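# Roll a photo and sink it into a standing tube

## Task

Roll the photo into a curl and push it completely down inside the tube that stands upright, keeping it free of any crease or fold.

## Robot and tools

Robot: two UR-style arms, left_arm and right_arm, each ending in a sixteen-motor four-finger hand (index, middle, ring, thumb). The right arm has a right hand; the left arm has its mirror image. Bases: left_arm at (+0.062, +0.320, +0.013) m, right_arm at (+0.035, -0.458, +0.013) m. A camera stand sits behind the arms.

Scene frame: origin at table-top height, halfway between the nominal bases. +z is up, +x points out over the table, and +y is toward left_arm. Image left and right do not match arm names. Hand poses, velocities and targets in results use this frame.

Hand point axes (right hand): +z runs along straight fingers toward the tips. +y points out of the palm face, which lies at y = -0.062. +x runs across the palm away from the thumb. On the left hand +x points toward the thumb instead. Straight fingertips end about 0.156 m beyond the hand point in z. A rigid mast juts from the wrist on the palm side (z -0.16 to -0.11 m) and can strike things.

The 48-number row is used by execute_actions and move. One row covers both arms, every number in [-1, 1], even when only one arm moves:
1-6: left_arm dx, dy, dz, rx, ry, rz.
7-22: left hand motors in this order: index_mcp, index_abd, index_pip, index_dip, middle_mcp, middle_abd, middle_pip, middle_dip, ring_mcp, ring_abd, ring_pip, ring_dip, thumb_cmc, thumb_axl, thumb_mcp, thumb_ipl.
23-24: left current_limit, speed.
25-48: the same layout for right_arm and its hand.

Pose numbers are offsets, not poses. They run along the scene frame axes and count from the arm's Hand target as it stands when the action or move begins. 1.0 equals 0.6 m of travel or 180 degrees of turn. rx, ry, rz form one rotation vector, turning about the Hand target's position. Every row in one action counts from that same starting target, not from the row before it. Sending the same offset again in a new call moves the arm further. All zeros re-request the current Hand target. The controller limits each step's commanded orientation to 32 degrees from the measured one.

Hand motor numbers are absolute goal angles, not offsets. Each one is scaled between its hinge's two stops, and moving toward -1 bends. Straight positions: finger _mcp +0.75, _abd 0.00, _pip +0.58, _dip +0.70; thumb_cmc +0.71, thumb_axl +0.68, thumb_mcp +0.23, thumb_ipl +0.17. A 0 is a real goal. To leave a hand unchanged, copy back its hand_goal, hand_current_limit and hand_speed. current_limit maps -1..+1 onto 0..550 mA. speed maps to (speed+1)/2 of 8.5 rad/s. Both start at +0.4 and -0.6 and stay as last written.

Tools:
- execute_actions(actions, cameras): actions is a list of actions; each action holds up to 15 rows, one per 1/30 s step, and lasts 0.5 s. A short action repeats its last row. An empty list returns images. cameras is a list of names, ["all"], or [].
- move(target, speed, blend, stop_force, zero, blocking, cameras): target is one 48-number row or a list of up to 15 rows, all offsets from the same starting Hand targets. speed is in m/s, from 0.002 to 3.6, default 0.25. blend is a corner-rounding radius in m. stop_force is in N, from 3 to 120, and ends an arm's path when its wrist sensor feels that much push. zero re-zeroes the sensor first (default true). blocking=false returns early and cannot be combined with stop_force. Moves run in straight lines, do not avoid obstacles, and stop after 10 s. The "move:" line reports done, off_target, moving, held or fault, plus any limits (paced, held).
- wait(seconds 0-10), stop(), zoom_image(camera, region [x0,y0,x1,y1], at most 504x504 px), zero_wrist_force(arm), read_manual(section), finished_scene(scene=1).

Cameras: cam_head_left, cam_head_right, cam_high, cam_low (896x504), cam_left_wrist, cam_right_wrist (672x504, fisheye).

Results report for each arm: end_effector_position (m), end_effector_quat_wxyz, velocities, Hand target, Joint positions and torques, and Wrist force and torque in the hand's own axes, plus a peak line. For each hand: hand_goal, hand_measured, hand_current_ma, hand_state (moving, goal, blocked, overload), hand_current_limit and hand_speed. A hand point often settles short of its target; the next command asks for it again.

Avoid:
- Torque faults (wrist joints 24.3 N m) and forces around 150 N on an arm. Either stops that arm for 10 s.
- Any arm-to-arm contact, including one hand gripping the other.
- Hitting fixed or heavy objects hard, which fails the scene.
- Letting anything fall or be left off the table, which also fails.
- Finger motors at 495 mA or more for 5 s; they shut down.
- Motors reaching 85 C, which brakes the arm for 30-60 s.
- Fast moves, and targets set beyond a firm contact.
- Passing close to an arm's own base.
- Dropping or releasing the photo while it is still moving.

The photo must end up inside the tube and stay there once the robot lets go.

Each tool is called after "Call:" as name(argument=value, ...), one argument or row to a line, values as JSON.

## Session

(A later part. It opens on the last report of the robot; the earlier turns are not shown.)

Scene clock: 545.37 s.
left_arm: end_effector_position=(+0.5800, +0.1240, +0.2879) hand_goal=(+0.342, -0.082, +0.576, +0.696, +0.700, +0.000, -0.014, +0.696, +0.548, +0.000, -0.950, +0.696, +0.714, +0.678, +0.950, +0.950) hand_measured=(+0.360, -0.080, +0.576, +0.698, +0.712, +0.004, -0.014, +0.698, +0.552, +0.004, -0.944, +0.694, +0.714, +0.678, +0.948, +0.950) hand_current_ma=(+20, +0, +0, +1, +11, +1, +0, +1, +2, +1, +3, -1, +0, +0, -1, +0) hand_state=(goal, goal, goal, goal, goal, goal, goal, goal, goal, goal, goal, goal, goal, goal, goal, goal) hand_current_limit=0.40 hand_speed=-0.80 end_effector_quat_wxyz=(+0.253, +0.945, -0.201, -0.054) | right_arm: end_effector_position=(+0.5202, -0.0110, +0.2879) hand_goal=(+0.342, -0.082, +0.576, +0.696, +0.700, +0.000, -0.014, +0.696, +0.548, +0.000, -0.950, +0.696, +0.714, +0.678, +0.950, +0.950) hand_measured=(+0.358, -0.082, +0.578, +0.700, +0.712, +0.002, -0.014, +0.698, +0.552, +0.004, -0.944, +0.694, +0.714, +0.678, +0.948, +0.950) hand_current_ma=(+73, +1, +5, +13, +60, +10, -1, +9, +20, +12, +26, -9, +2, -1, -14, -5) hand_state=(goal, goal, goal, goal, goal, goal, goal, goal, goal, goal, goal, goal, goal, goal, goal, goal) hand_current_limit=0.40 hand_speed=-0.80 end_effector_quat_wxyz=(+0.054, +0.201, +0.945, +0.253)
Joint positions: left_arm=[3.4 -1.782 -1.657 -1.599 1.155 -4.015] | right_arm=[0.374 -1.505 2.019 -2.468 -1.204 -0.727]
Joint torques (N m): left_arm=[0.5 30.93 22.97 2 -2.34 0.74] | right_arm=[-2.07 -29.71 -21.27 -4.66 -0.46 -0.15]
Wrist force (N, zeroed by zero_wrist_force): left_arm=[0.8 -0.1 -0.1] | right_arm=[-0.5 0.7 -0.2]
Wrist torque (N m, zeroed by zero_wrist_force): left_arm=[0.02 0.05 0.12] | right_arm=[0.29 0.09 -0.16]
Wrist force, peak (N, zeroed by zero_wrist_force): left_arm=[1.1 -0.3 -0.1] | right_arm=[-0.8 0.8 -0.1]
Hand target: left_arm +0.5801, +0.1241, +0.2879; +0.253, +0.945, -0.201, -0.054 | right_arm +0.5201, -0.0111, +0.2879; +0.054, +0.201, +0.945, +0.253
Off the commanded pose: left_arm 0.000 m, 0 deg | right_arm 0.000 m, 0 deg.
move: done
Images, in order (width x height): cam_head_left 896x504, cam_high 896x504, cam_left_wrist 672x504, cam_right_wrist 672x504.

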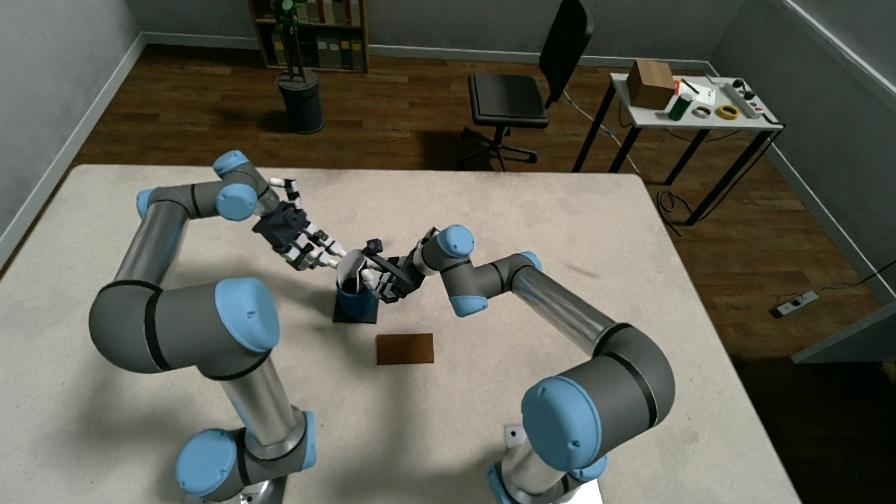

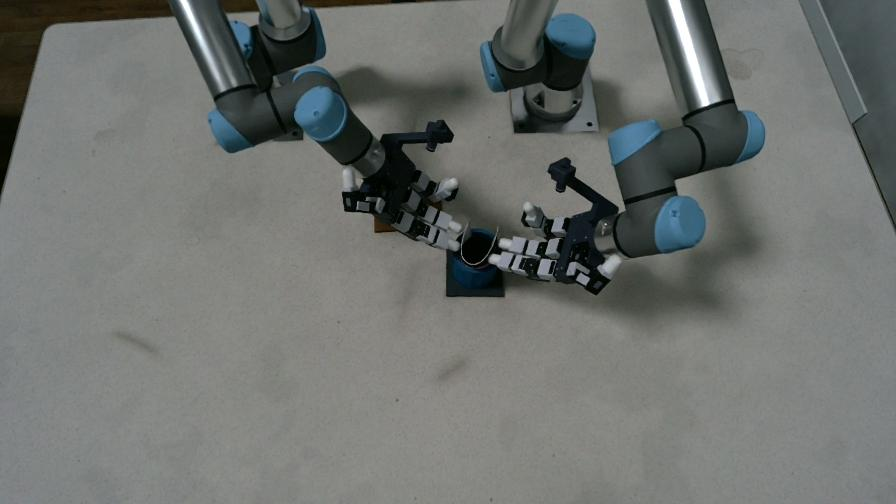

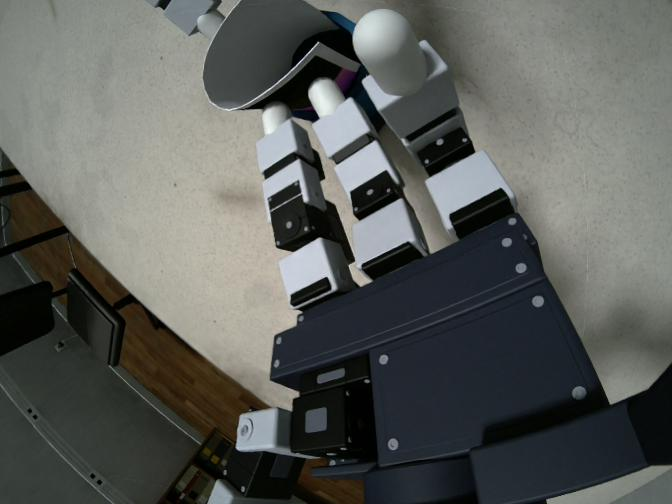

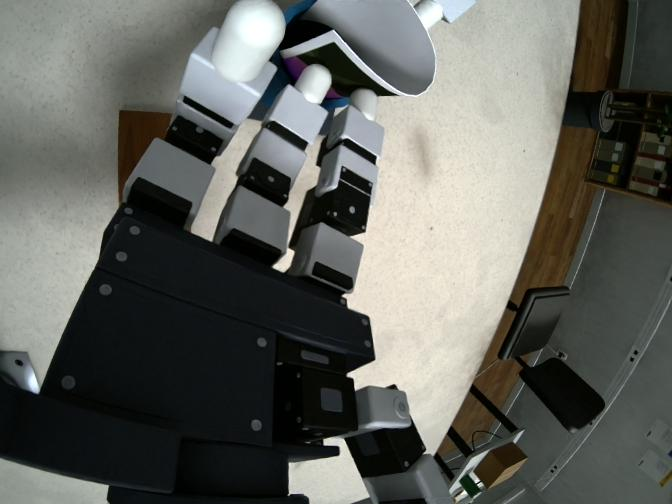

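Call:
move(
  target=[
    [0,0,-0.0167,0,0,0,0.3425,-0.083,0.576,0.696,0.7,0,-0.015,0.696,0.548,0,-0.95,0.696,0.714,0.678,0.95,0.95,0.4,-0.8,0,0,-0.0167,0,0,0,0.3425,-0.083,0.576,0.696,0.7,0,-0.015,0.696,0.548,0,-0.95,0.696,0.714,0.678,0.95,0.95,0.4,-0.8],
  ],
  speed=0.03,
  cameras=["cam_high","cam_head_left","cam_low","cam_left_wrist","cam_right_wrist"],
)

Call:
zoom_image(
  camera="cam_high",
  region=[400, 170, 560, 310],
)

Call:
zoom_image(
  camera="cam_head_left",
  region=[280, 220, 430, 340],
)

Call:
zoom_image(
  camera="cam_low",
  region=[470, 180, 570, 290],
)

Scene clock: 546.73 s.
left_arm: end_effector_position=(+0.5801, +0.1241, +0.2777) hand_goal=(+0.342, -0.082, +0.576, +0.696, +0.700, +0.000, -0.014, +0.696, +0.548, +0.000, -0.950, +0.696, +0.714, +0.678, +0.950, +0.950) hand_measured=(+0.360, -0.082, +0.578, +0.698, +0.712, +0.004, -0.014, +0.698, +0.552, +0.004, -0.944, +0.694, +0.714, +0.678, +0.948, +0.950) hand_current_ma=(+20, +0, +0, +1, +11, +1, +0, +1, +2, +1, +3, -1, +0, +0, -1, +0) hand_state=(goal, goal, goal, goal, goal, goal, goal, goal, goal, goal, goal, goal, goal, goal, goal, goal) hand_current_limit=0.40 hand_speed=-0.80 end_effector_quat_wxyz=(+0.253, +0.945, -0.201, -0.054) end_effector_velocity=(+0.000, +0.000, +0.001) end_effector_angular_velocity=(+0.000, +0.001, +0.000) | right_arm: end_effector_position=(+0.5201, -0.0111, +0.2776) hand_goal=(+0.342, -0.082, +0.576, +0.696, +0.700, +0.000, -0.014, +0.696, +0.548, +0.000, -0.950, +0.696, +0.714, +0.678, +0.950, +0.950) hand_measured=(+0.358, -0.082, +0.578, +0.700, +0.712, +0.002, -0.014, +0.698, +0.552, +0.004, -0.944, +0.694, +0.714, +0.678, +0.948, +0.950) hand_current_ma=(+73, -2, +6, +13, +60, +10, -1, +9, +20, +12, +26, -9, +2, -1, -14, -5) hand_state=(goal, goal, goal, goal, goal, goal, goal, goal, goal, goal, goal, goal, goal, goal, goal, goal) hand_current_limit=0.40 hand_speed=-0.80 end_effector_quat_wxyz=(+0.054, +0.201, +0.945, +0.253)
Joint positions: left_arm=[3.4 -1.789 -1.675 -1.574 1.155 -4.015] | right_arm=[0.374 -1.492 2.035 -2.497 -1.204 -0.727]
Joint velocities: left_arm=[0 0 0.003 -0.005 0 0] | right_arm=[within noise]
Joint torques (N m): left_arm=[9.51 33.95 28.13 -0.13 -0.06 1.17] | right_arm=[-9.52 -31.67 -29.08 -0.58 2.23 -0.98]
Wrist force (N, zeroed by zero_wrist_force): left_arm=[0.7 -0.2 -0.2] | right_arm=[-0.5 0.5 -0.1]
Wrist torque (N m, zeroed by zero_wrist_force): left_arm=[0.03 0.05 0.12] | right_arm=[0.25 0.08 -0.16]
Wrist force, peak (N, zeroed by zero_wrist_force): left_arm=[1.0 -0.3 -0.2] | right_arm=[-0.6 0.9 -0.1]
Hand target: left_arm +0.5801, +0.1241, +0.2779; +0.253, +0.945, -0.201, -0.054 | right_arm +0.5201, -0.0111, +0.2779; +0.054, +0.201, +0.945, +0.253
Off the commanded pose: left_arm 0.000 m, 0 deg | right_arm 0.000 m, 0 deg.
move: done
Images, in order (width x height): cam_head_left 896x504, cam_high 896x504, cam_low 896x504, cam_left_wrist 672x504, cam_right_wrist 672x504.

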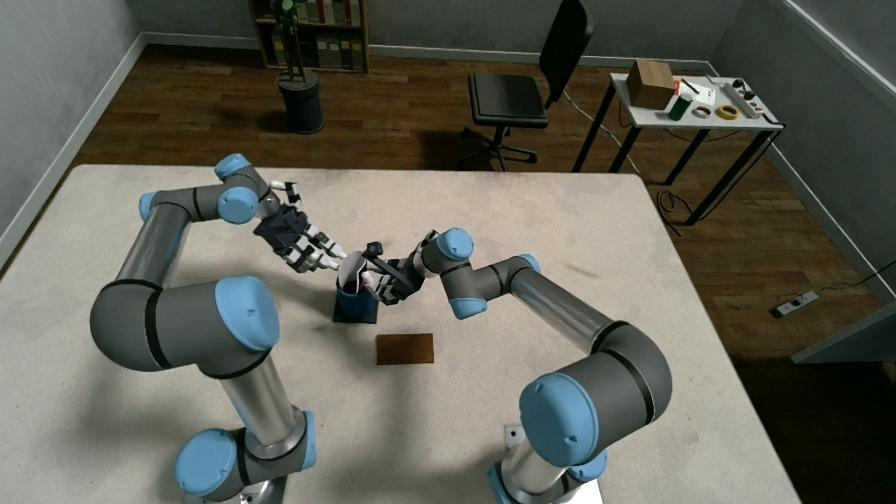

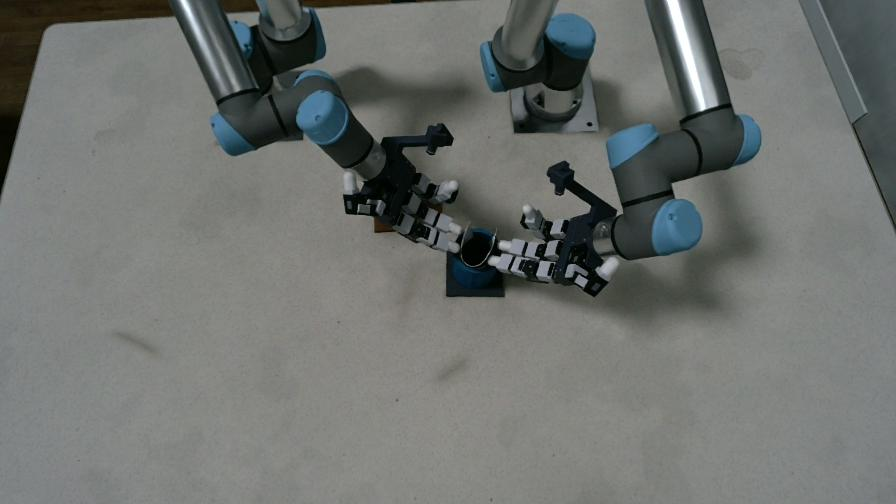

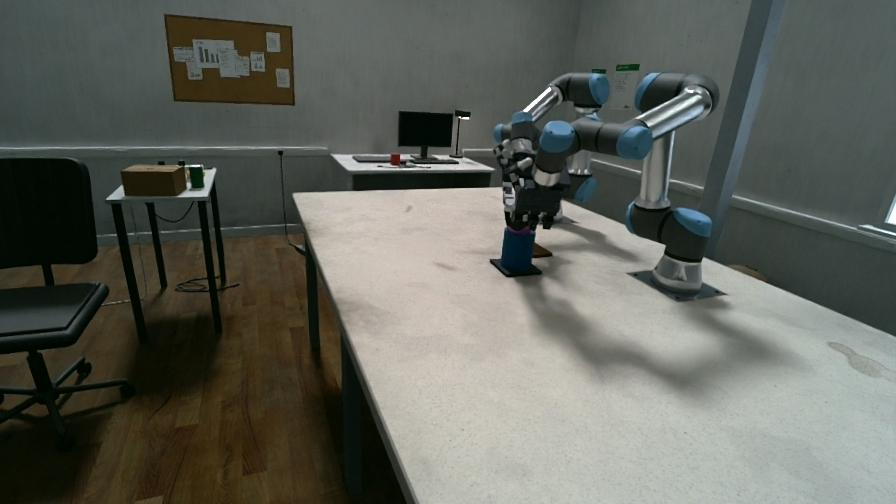

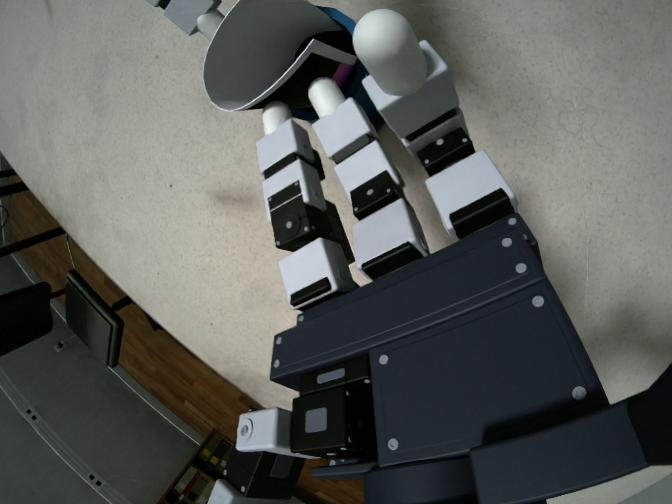

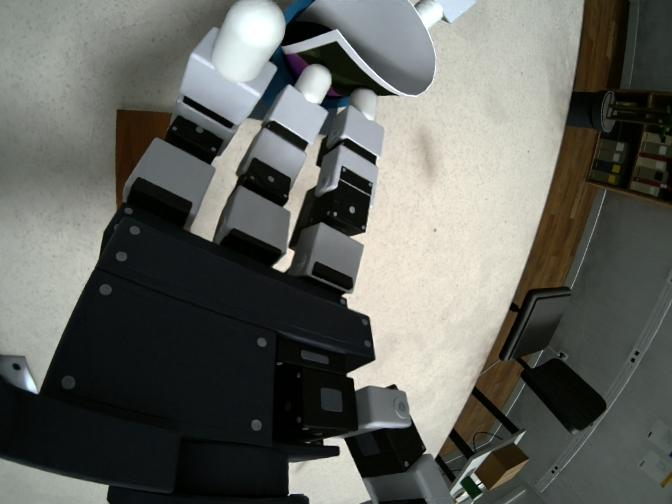

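Scaled by 3.150 from the camera's 896x504 image, which has a finer 1280x720 frame.

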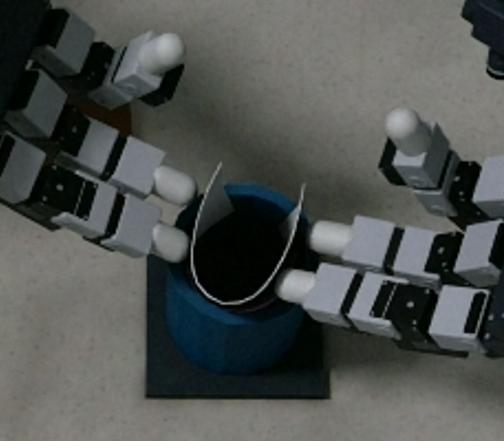

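Scaled by 3.360 from the camera's 896x504 image, which has a finer 1280x720 frame.

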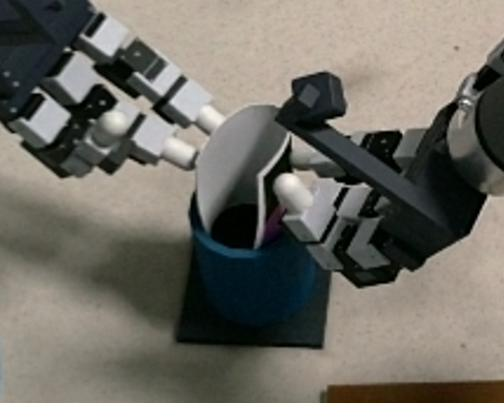

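Scaled by 4.582 from the camera's 896x504 image, which has a finer 1280x720 frame.

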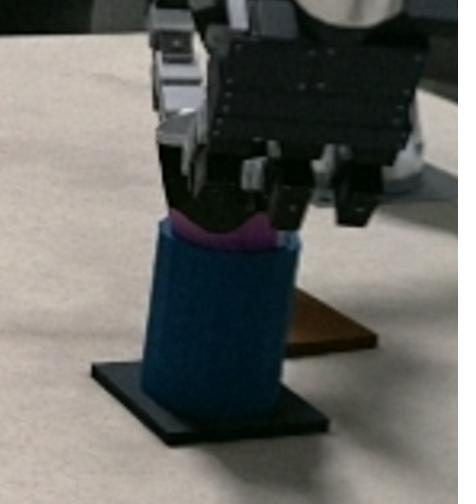

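Call:
move(
  target=[
    [0,0,-0.0167,0,0,0,0.3425,-0.083,0.576,0.696,0.7,0,-0.015,0.696,0.548,0,-0.95,0.696,0.714,0.678,0.95,0.95,0.4,-0.8,0,0,-0.0167,0,0,0,0.3425,-0.083,0.576,0.696,0.7,0,-0.015,0.696,0.548,0,-0.95,0.696,0.714,0.678,0.95,0.95,0.4,-0.8],
  ],
  speed=0.03,
  cameras=["cam_high","cam_head_left","cam_low","cam_right_wrist"],
)

Call:
zoom_image(
  camera="cam_high",
  region=[400, 170, 560, 310],
)

Call:
zoom_image(
  camera="cam_head_left",
  region=[280, 220, 430, 340],
)

Call:
zoom_image(
  camera="cam_low",
  region=[470, 180, 570, 290],
)

Scene clock: 547.67 s.
left_arm: end_effector_position=(+0.5800, +0.1241, +0.2677) hand_goal=(+0.342, -0.082, +0.576, +0.696, +0.700, +0.000, -0.014, +0.696, +0.548, +0.000, -0.950, +0.696, +0.714, +0.678, +0.950, +0.950) hand_measured=(+0.360, -0.084, +0.578, +0.698, +0.712, +0.004, -0.014, +0.698, +0.552, +0.004, -0.944, +0.694, +0.714, +0.678, +0.948, +0.950) hand_current_ma=(+20, -1, +0, +1, +11, +1, +0, +1, +2, +1, +3, -1, +0, +0, -1, +0) hand_state=(goal, goal, goal, goal, goal, goal, goal, goal, goal, goal, goal, goal, goal, goal, goal, goal) hand_current_limit=0.40 hand_speed=-0.80 end_effector_quat_wxyz=(+0.253, +0.945, -0.201, -0.054) end_effector_velocity=(+0.000, -0.001, +0.002) end_effector_angular_velocity=(-0.001, +0.000, -0.001) | right_arm: end_effector_position=(+0.5201, -0.0111, +0.2676) hand_goal=(+0.342, -0.082, +0.576, +0.696, +0.700, +0.000, -0.014, +0.696, +0.548, +0.000, -0.950, +0.696, +0.714, +0.678, +0.950, +0.950) hand_measured=(+0.358, -0.084, +0.578, +0.700, +0.712, +0.002, -0.014, +0.698, +0.552, +0.004, -0.944, +0.694, +0.714, +0.678, +0.948, +0.950) hand_current_ma=(+73, -10, +8, +13, +59, +10, -1, +9, +20, +12, +26, -9, +2, -1, -14, -5) hand_state=(goal, goal, goal, goal, goal, goal, goal, goal, goal, goal, goal, goal, goal, goal, goal, goal) hand_current_limit=0.40 hand_speed=-0.80 end_effector_quat_wxyz=(+0.054, +0.201, +0.945, +0.253)
Joint positions: left_arm=[3.4 -1.797 -1.692 -1.549 1.155 -4.015] | right_arm=[0.374 -1.478 2.05 -2.525 -1.204 -0.727]
Joint velocities: left_arm=[-0.001 0.001 0.004 -0.005 0 0] | right_arm=[within noise]
Joint torques (N m): left_arm=[8.9 36.07 26.85 -0.58 -0.36 0.51] | right_arm=[-9.47 -32.36 -27.34 -0.73 2.14 0.22]
Wrist force (N, zeroed by zero_wrist_force): left_arm=[0.7 -0.2 -0.2] | right_arm=[0.0 0.5 -0.1]
Wrist torque (N m, zeroed by zero_wrist_force): left_arm=[0.04 0.01 0.14] | right_arm=[0.27 0.04 -0.12]
Wrist force, peak (N, zeroed by zero_wrist_force): left_arm=[1.0 -0.1 -0.7] | right_arm=[-0.4 0.9 -0.2]
Hand target: left_arm +0.5801, +0.1241, +0.2678; +0.253, +0.945, -0.201, -0.054 | right_arm +0.5201, -0.0111, +0.2678; +0.054, +0.201, +0.945, +0.253
Off the commanded pose: left_arm 0.000 m, 0 deg | right_arm 0.000 m, 0 deg.
move: done
Images, in order (width x height): cam_head_left 896x504, cam_high 896x504, cam_low 896x504, cam_right_wrist 672x504.

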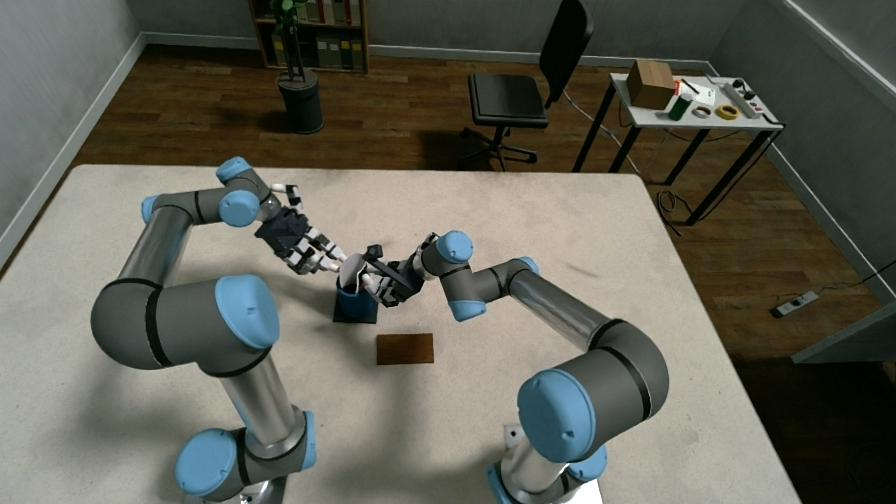

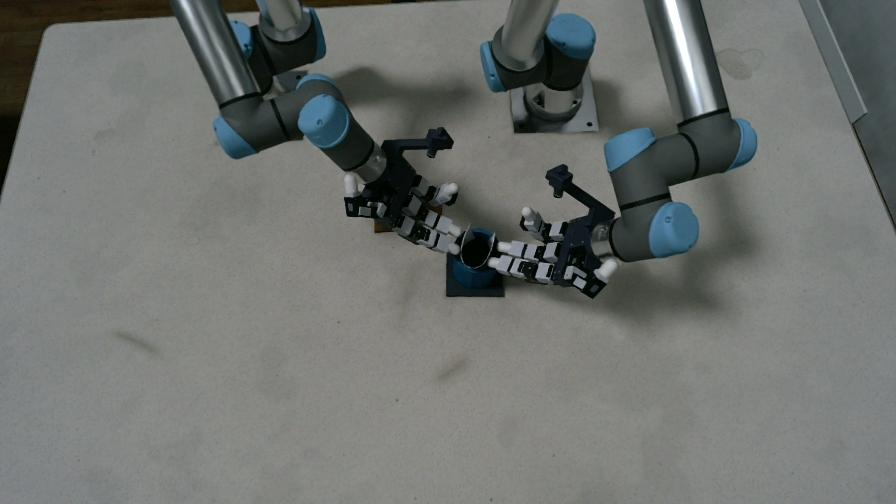

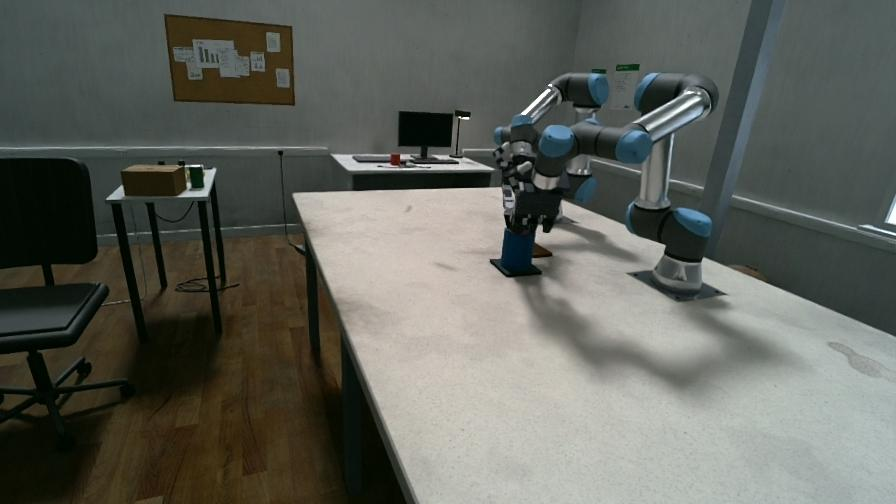

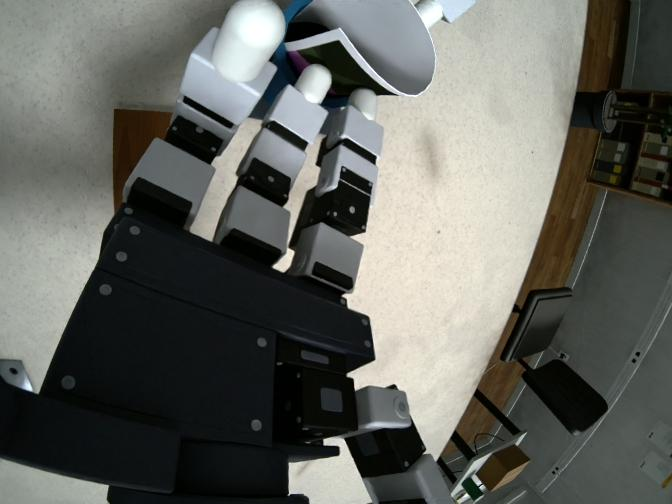

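Scaled by 3.150 from the camera's 896x504 image, which has a finer 1280x720 frame.

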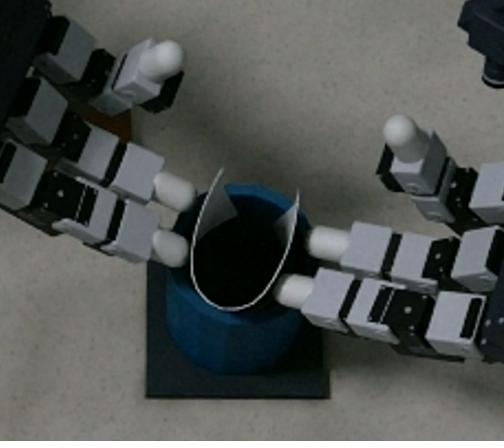

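Scaled by 3.360 from the camera's 896x504 image, which has a finer 1280x720 frame.

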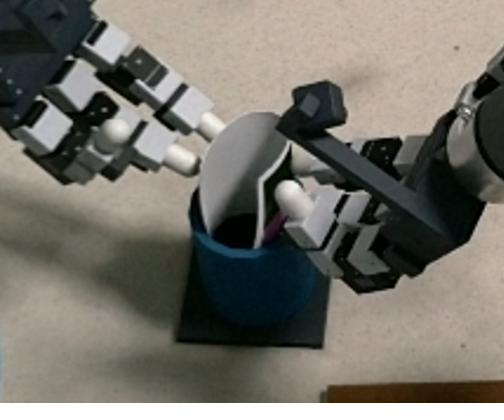

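Scaled by 4.582 from the camera's 896x504 image, which has a finer 1280x720 frame.

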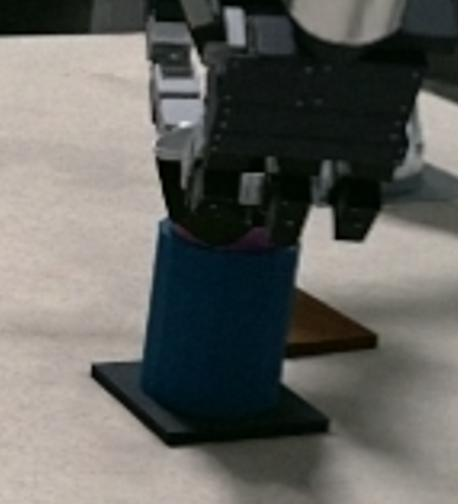

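Call:
move(
  target=[
    [0,0,-0.0167,0,0,0,0.3425,-0.083,0.576,0.696,0.7,0,-0.015,0.696,0.548,0,-0.95,0.696,0.714,0.678,0.95,0.95,0.4,-0.8,0,0,-0.0167,0,0,0,0.3425,-0.083,0.576,0.696,0.7,0,-0.015,0.696,0.548,0,-0.95,0.696,0.714,0.678,0.95,0.95,0.4,-0.8],
  ],
  speed=0.03,
  cameras=["cam_high","cam_head_left","cam_low","cam_right_wrist"],
)

Call:
zoom_image(
  camera="cam_high",
  region=[400, 170, 560, 310],
)

Call:
zoom_image(
  camera="cam_head_left",
  region=[280, 220, 430, 340],
)

Call:
zoom_image(
  camera="cam_low",
  region=[470, 180, 570, 290],
)

Scene clock: 548.57 s.
left_arm: end_effector_position=(+0.5800, +0.1241, +0.2576) hand_goal=(+0.342, -0.082, +0.576, +0.696, +0.700, +0.000, -0.014, +0.696, +0.548, +0.000, -0.950, +0.696, +0.714, +0.678, +0.950, +0.950) hand_measured=(+0.360, -0.086, +0.578, +0.698, +0.712, +0.004, -0.014, +0.698, +0.552, +0.004, -0.944, +0.694, +0.714, +0.678, +0.948, +0.950) hand_current_ma=(+20, -1, +0, +1, +10, +1, +0, +1, +2, +1, +3, -1, +0, +0, -1, +0) hand_state=(goal, goal, goal, goal, goal, goal, goal, goal, goal, goal, goal, goal, goal, goal, goal, goal) hand_current_limit=0.40 hand_speed=-0.80 end_effector_quat_wxyz=(+0.253, +0.945, -0.201, -0.054) end_effector_velocity=(+0.000, +0.000, +0.001) end_effector_angular_velocity=(-0.001, +0.003, +0.000) | right_arm: end_effector_position=(+0.5201, -0.0111, +0.2576) hand_goal=(+0.342, -0.082, +0.576, +0.696, +0.700, +0.000, -0.014, +0.696, +0.548, +0.000, -0.950, +0.696, +0.714, +0.678, +0.950, +0.950) hand_measured=(+0.358, -0.086, +0.578, +0.700, +0.712, +0.002, -0.014, +0.698, +0.552, +0.004, -0.944, +0.694, +0.714, +0.678, +0.948, +0.950) hand_current_ma=(+73, -13, +10, +13, +58, +10, -1, +9, +20, +12, +26, -9, +2, -1, -14, -5) hand_state=(goal, goal, goal, goal, goal, goal, goal, goal, goal, goal, goal, goal, goal, goal, goal, goal) hand_current_limit=0.40 hand_speed=-0.80 end_effector_quat_wxyz=(+0.054, +0.201, +0.945, +0.253)
Joint positions: left_arm=[3.4 -1.805 -1.709 -1.524 1.155 -4.015] | right_arm=[0.374 -1.463 2.064 -2.554 -1.204 -0.727]
Joint velocities: left_arm=[0 0 0.002 -0.005 0 0] | right_arm=[within noise]
Joint torques (N m): left_arm=[10.41 38.23 28.06 -0.32 -0.48 0] | right_arm=[-8.82 -33.32 -25.32 -0.61 1.82 1.29]
Wrist force (N, zeroed by zero_wrist_force): left_arm=[0.8 -0.2 -0.1] | right_arm=[-0.6 0.4 0.0]
Wrist torque (N m, zeroed by zero_wrist_force): left_arm=[0.02 0.03 0.15] | right_arm=[0.21 0.09 -0.16]
Wrist force, peak (N, zeroed by zero_wrist_force): left_arm=[1.0 -0.4 0.0] | right_arm=[-0.4 0.9 -0.3]
Hand target: left_arm +0.5801, +0.1241, +0.2578; +0.253, +0.945, -0.201, -0.054 | right_arm +0.5201, -0.0111, +0.2578; +0.054, +0.201, +0.945, +0.253
Off the commanded pose: left_arm 0.000 m, 0 deg | right_arm 0.000 m, 0 deg.
move: done
Images, in order (width x height): cam_head_left 896x504, cam_high 896x504, cam_low 896x504, cam_right_wrist 672x504.

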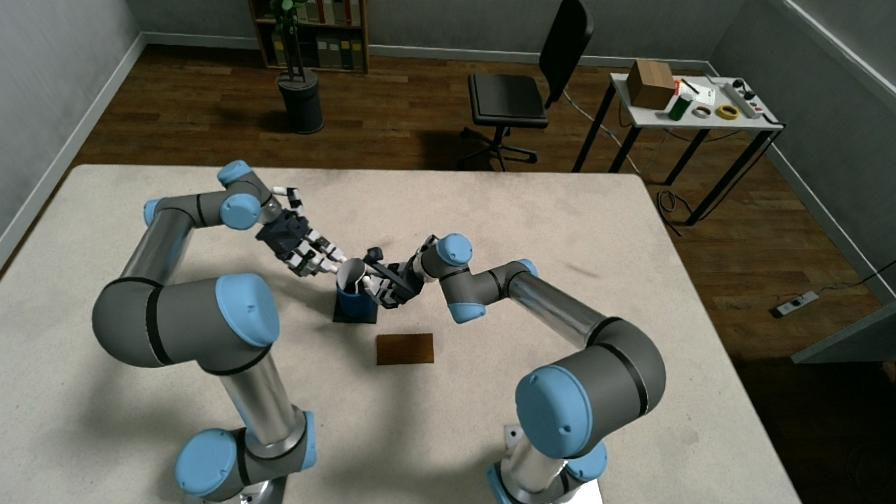

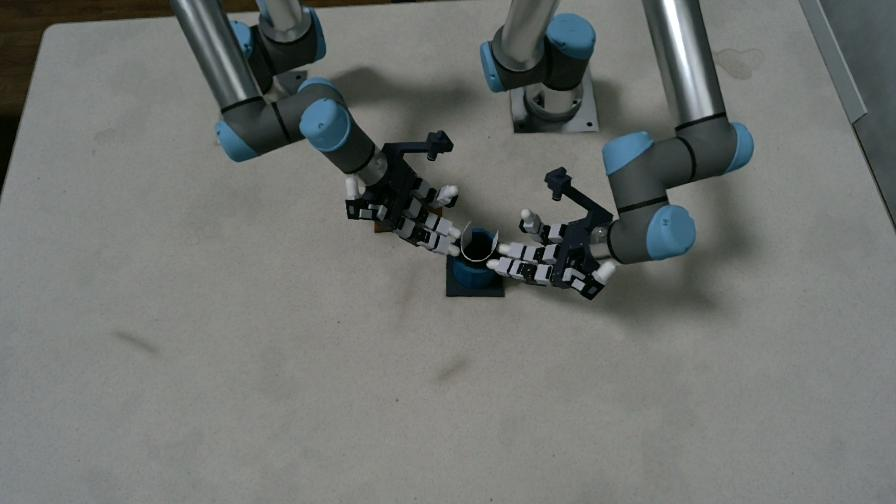

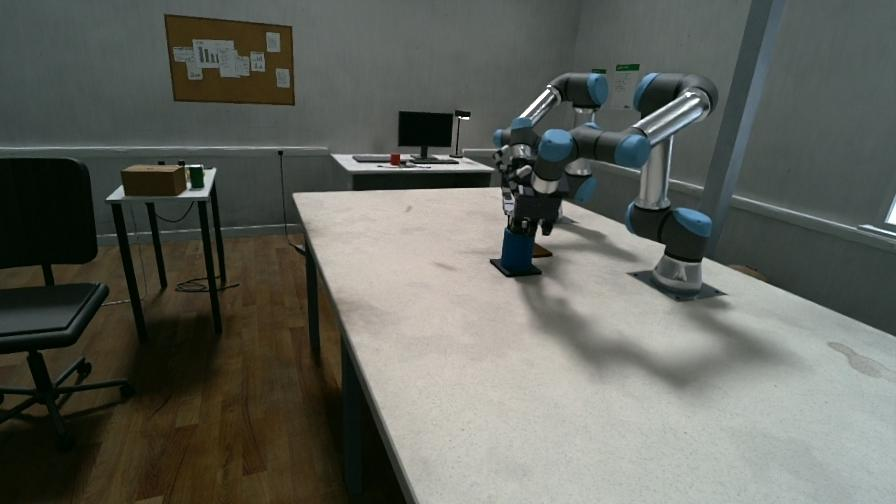

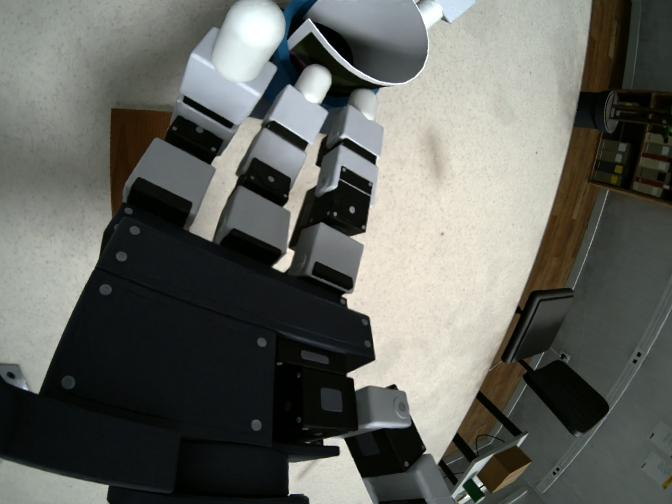

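Scaled by 3.150 from the camera's 896x504 image, which has a finer 1280x720 frame.

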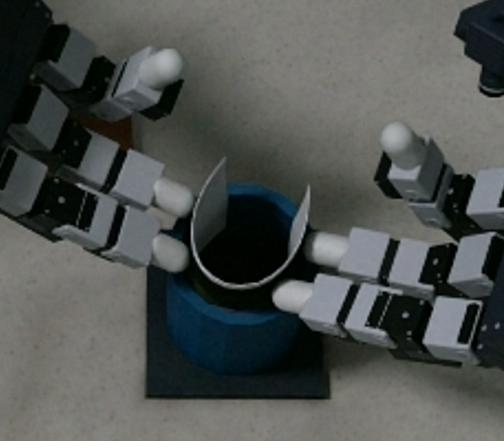

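Scaled by 3.360 from the camera's 896x504 image, which has a finer 1280x720 frame.

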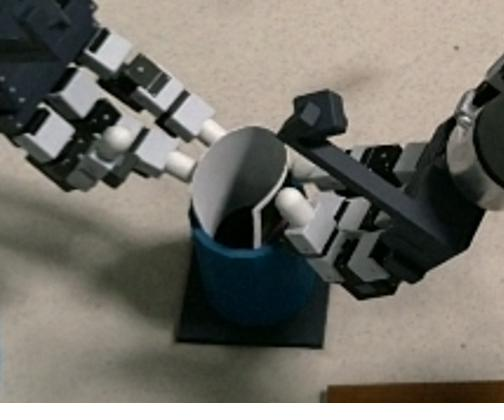

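Scaled by 4.582 from the camera's 896x504 image, which has a finer 1280x720 frame.

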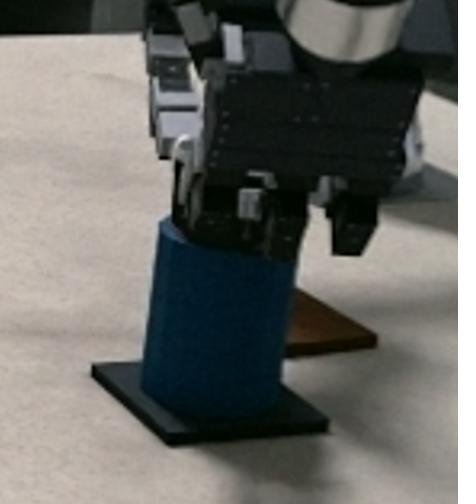

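Call:
move(
  target=[
    [0,0,-0.0167,0,0,0,0.3425,-0.083,0.576,0.696,0.7,0,-0.015,0.696,0.548,0,-0.95,0.696,0.714,0.678,0.95,0.95,0.4,-0.8,0,0,-0.0167,0,0,0,0.3425,-0.083,0.576,0.696,0.7,0,-0.015,0.696,0.548,0,-0.95,0.696,0.714,0.678,0.95,0.95,0.4,-0.8],
  ],
  speed=0.03,
  cameras=["cam_high","cam_head_left","cam_low","cam_right_wrist"],
)

Call:
zoom_image(
  camera="cam_high",
  region=[400, 170, 560, 310],
)

Call:
zoom_image(
  camera="cam_head_left",
  region=[280, 220, 430, 340],
)

Call:
zoom_image(
  camera="cam_low",
  region=[470, 180, 570, 290],
)

Scene clock: 549.50 s.
left_arm: end_effector_position=(+0.5800, +0.1241, +0.2476) hand_goal=(+0.342, -0.082, +0.576, +0.696, +0.700, +0.000, -0.014, +0.696, +0.548, +0.000, -0.950, +0.696, +0.714, +0.678, +0.950, +0.950) hand_measured=(+0.360, -0.084, +0.578, +0.698, +0.712, +0.004, -0.014, +0.698, +0.552, +0.004, -0.944, +0.694, +0.714, +0.678, +0.948, +0.950) hand_current_ma=(+20, -1, +0, +1, +10, +1, +0, +1, +2, +1, +3, -1, +0, +0, -1, +0) hand_state=(goal, goal, goal, goal, goal, goal, goal, goal, goal, goal, goal, goal, goal, goal, goal, goal) hand_current_limit=0.40 hand_speed=-0.80 end_effector_quat_wxyz=(+0.253, +0.945, -0.201, -0.054) end_effector_velocity=(+0.000, +0.001, +0.001) end_effector_angular_velocity=(-0.001, +0.002, +0.002) | right_arm: end_effector_position=(+0.5201, -0.0111, +0.2476) hand_goal=(+0.342, -0.082, +0.576, +0.696, +0.700, +0.000, -0.014, +0.696, +0.548, +0.000, -0.950, +0.696, +0.714, +0.678, +0.950, +0.950) hand_measured=(+0.358, -0.086, +0.578, +0.700, +0.712, +0.002, -0.014, +0.698, +0.552, +0.004, -0.944, +0.694, +0.714, +0.678, +0.948, +0.950) hand_current_ma=(+73, -13, +10, +13, +58, +10, -1, +9, +20, +12, +26, -9, +2, -1, -14, -5) hand_state=(goal, goal, goal, goal, goal, goal, goal, goal, goal, goal, goal, goal, goal, goal, goal, goal) hand_current_limit=0.40 hand_speed=-0.80 end_effector_quat_wxyz=(+0.054, +0.201, +0.945, +0.253)
Joint positions: left_arm=[3.4 -1.814 -1.725 -1.499 1.155 -4.015] | right_arm=[0.374 -1.448 2.077 -2.583 -1.204 -0.727]
Joint velocities: left_arm=[0.002 0 0.002 -0.005 -0.001 0] | right_arm=[within noise]
Joint torques (N m): left_arm=[8.49 37.3 28.01 -0.26 -0.92 -0.04] | right_arm=[-8.71 -34.26 -24.46 -0.69 1.83 0.75]
Wrist force (N, zeroed by zero_wrist_force): left_arm=[0.7 -0.1 0.2] | right_arm=[-0.3 0.6 0.2]
Wrist torque (N m, zeroed by zero_wrist_force): left_arm=[0.02 0.05 0.15] | right_arm=[0.27 0.06 -0.14]
Wrist force, peak (N, zeroed by zero_wrist_force): left_arm=[1.1 0.1 -0.6] | right_arm=[-0.7 0.9 -0.2]
Hand target: left_arm +0.5801, +0.1241, +0.2478; +0.253, +0.945, -0.201, -0.054 | right_arm +0.5201, -0.0111, +0.2478; +0.054, +0.201, +0.945, +0.253
Off the commanded pose: left_arm 0.000 m, 0 deg | right_arm 0.000 m, 0 deg.
move: done
Images, in order (width x height): cam_head_left 896x504, cam_high 896x504, cam_low 896x504, cam_right_wrist 672x504.

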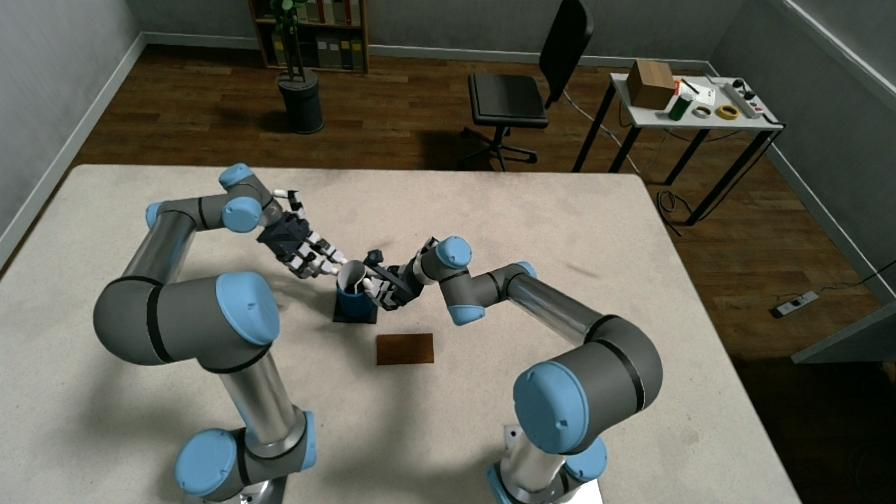

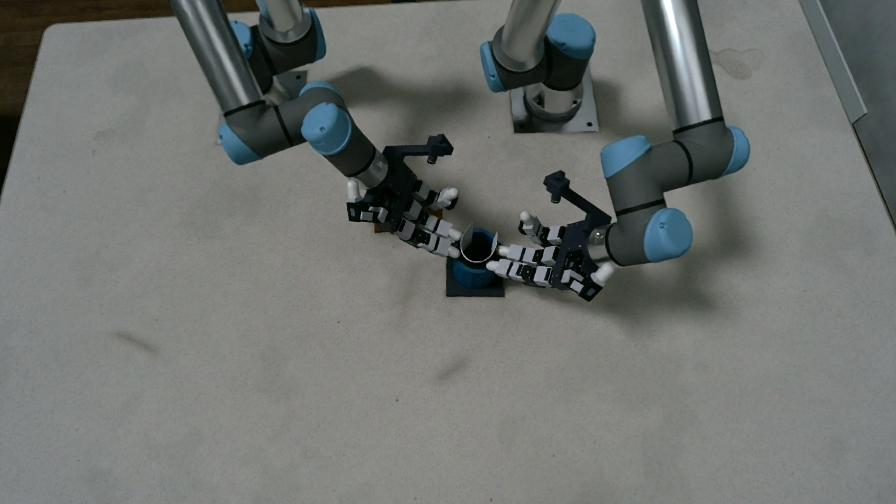

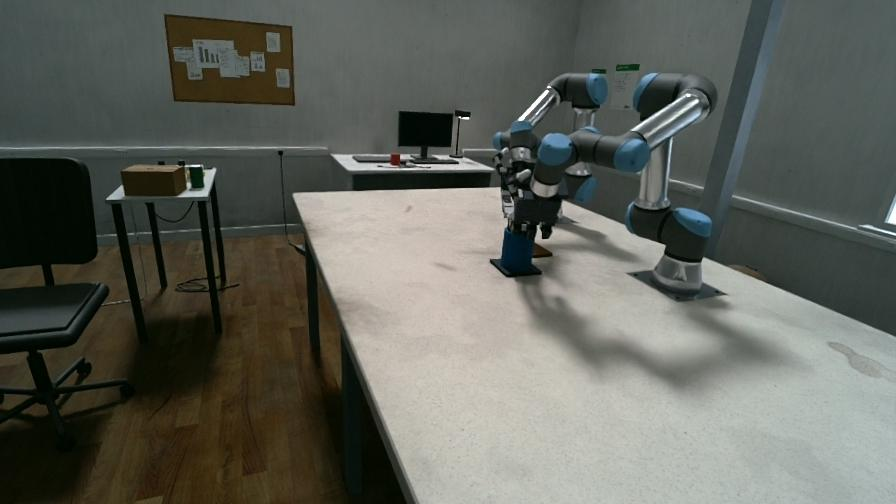

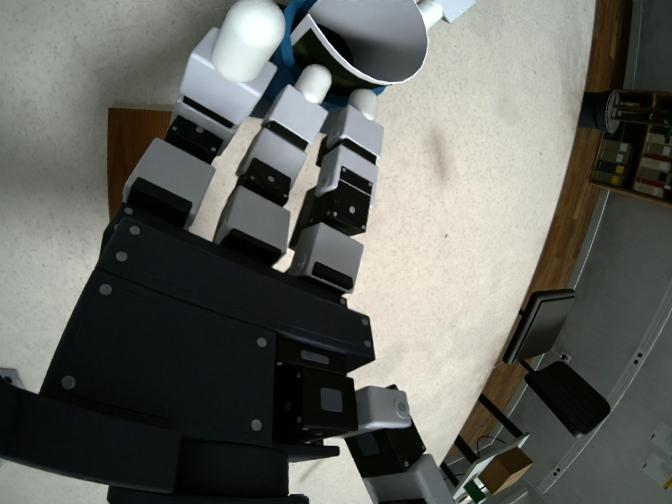

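Scaled by 3.150 from the camera's 896x504 image, which has a finer 1280x720 frame.

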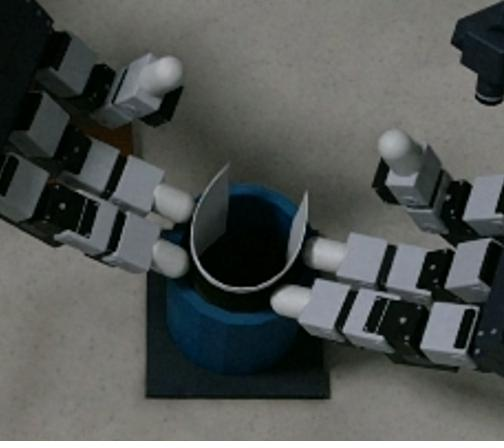

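Scaled by 3.360 from the camera's 896x504 image, which has a finer 1280x720 frame.

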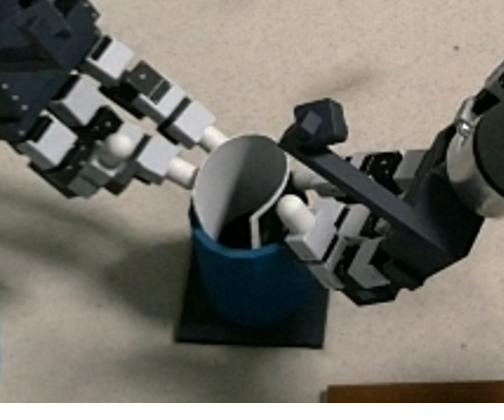

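Scaled by 4.582 from the camera's 896x504 image, which has a finer 1280x720 frame.

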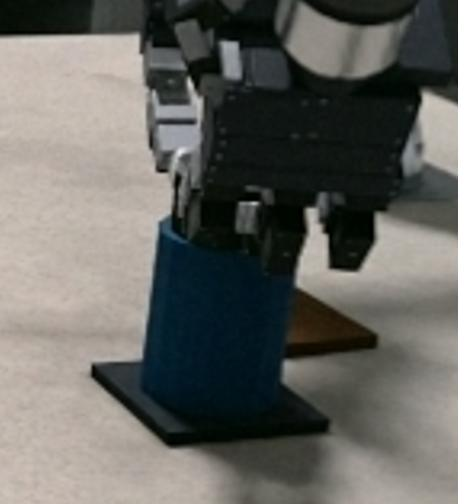

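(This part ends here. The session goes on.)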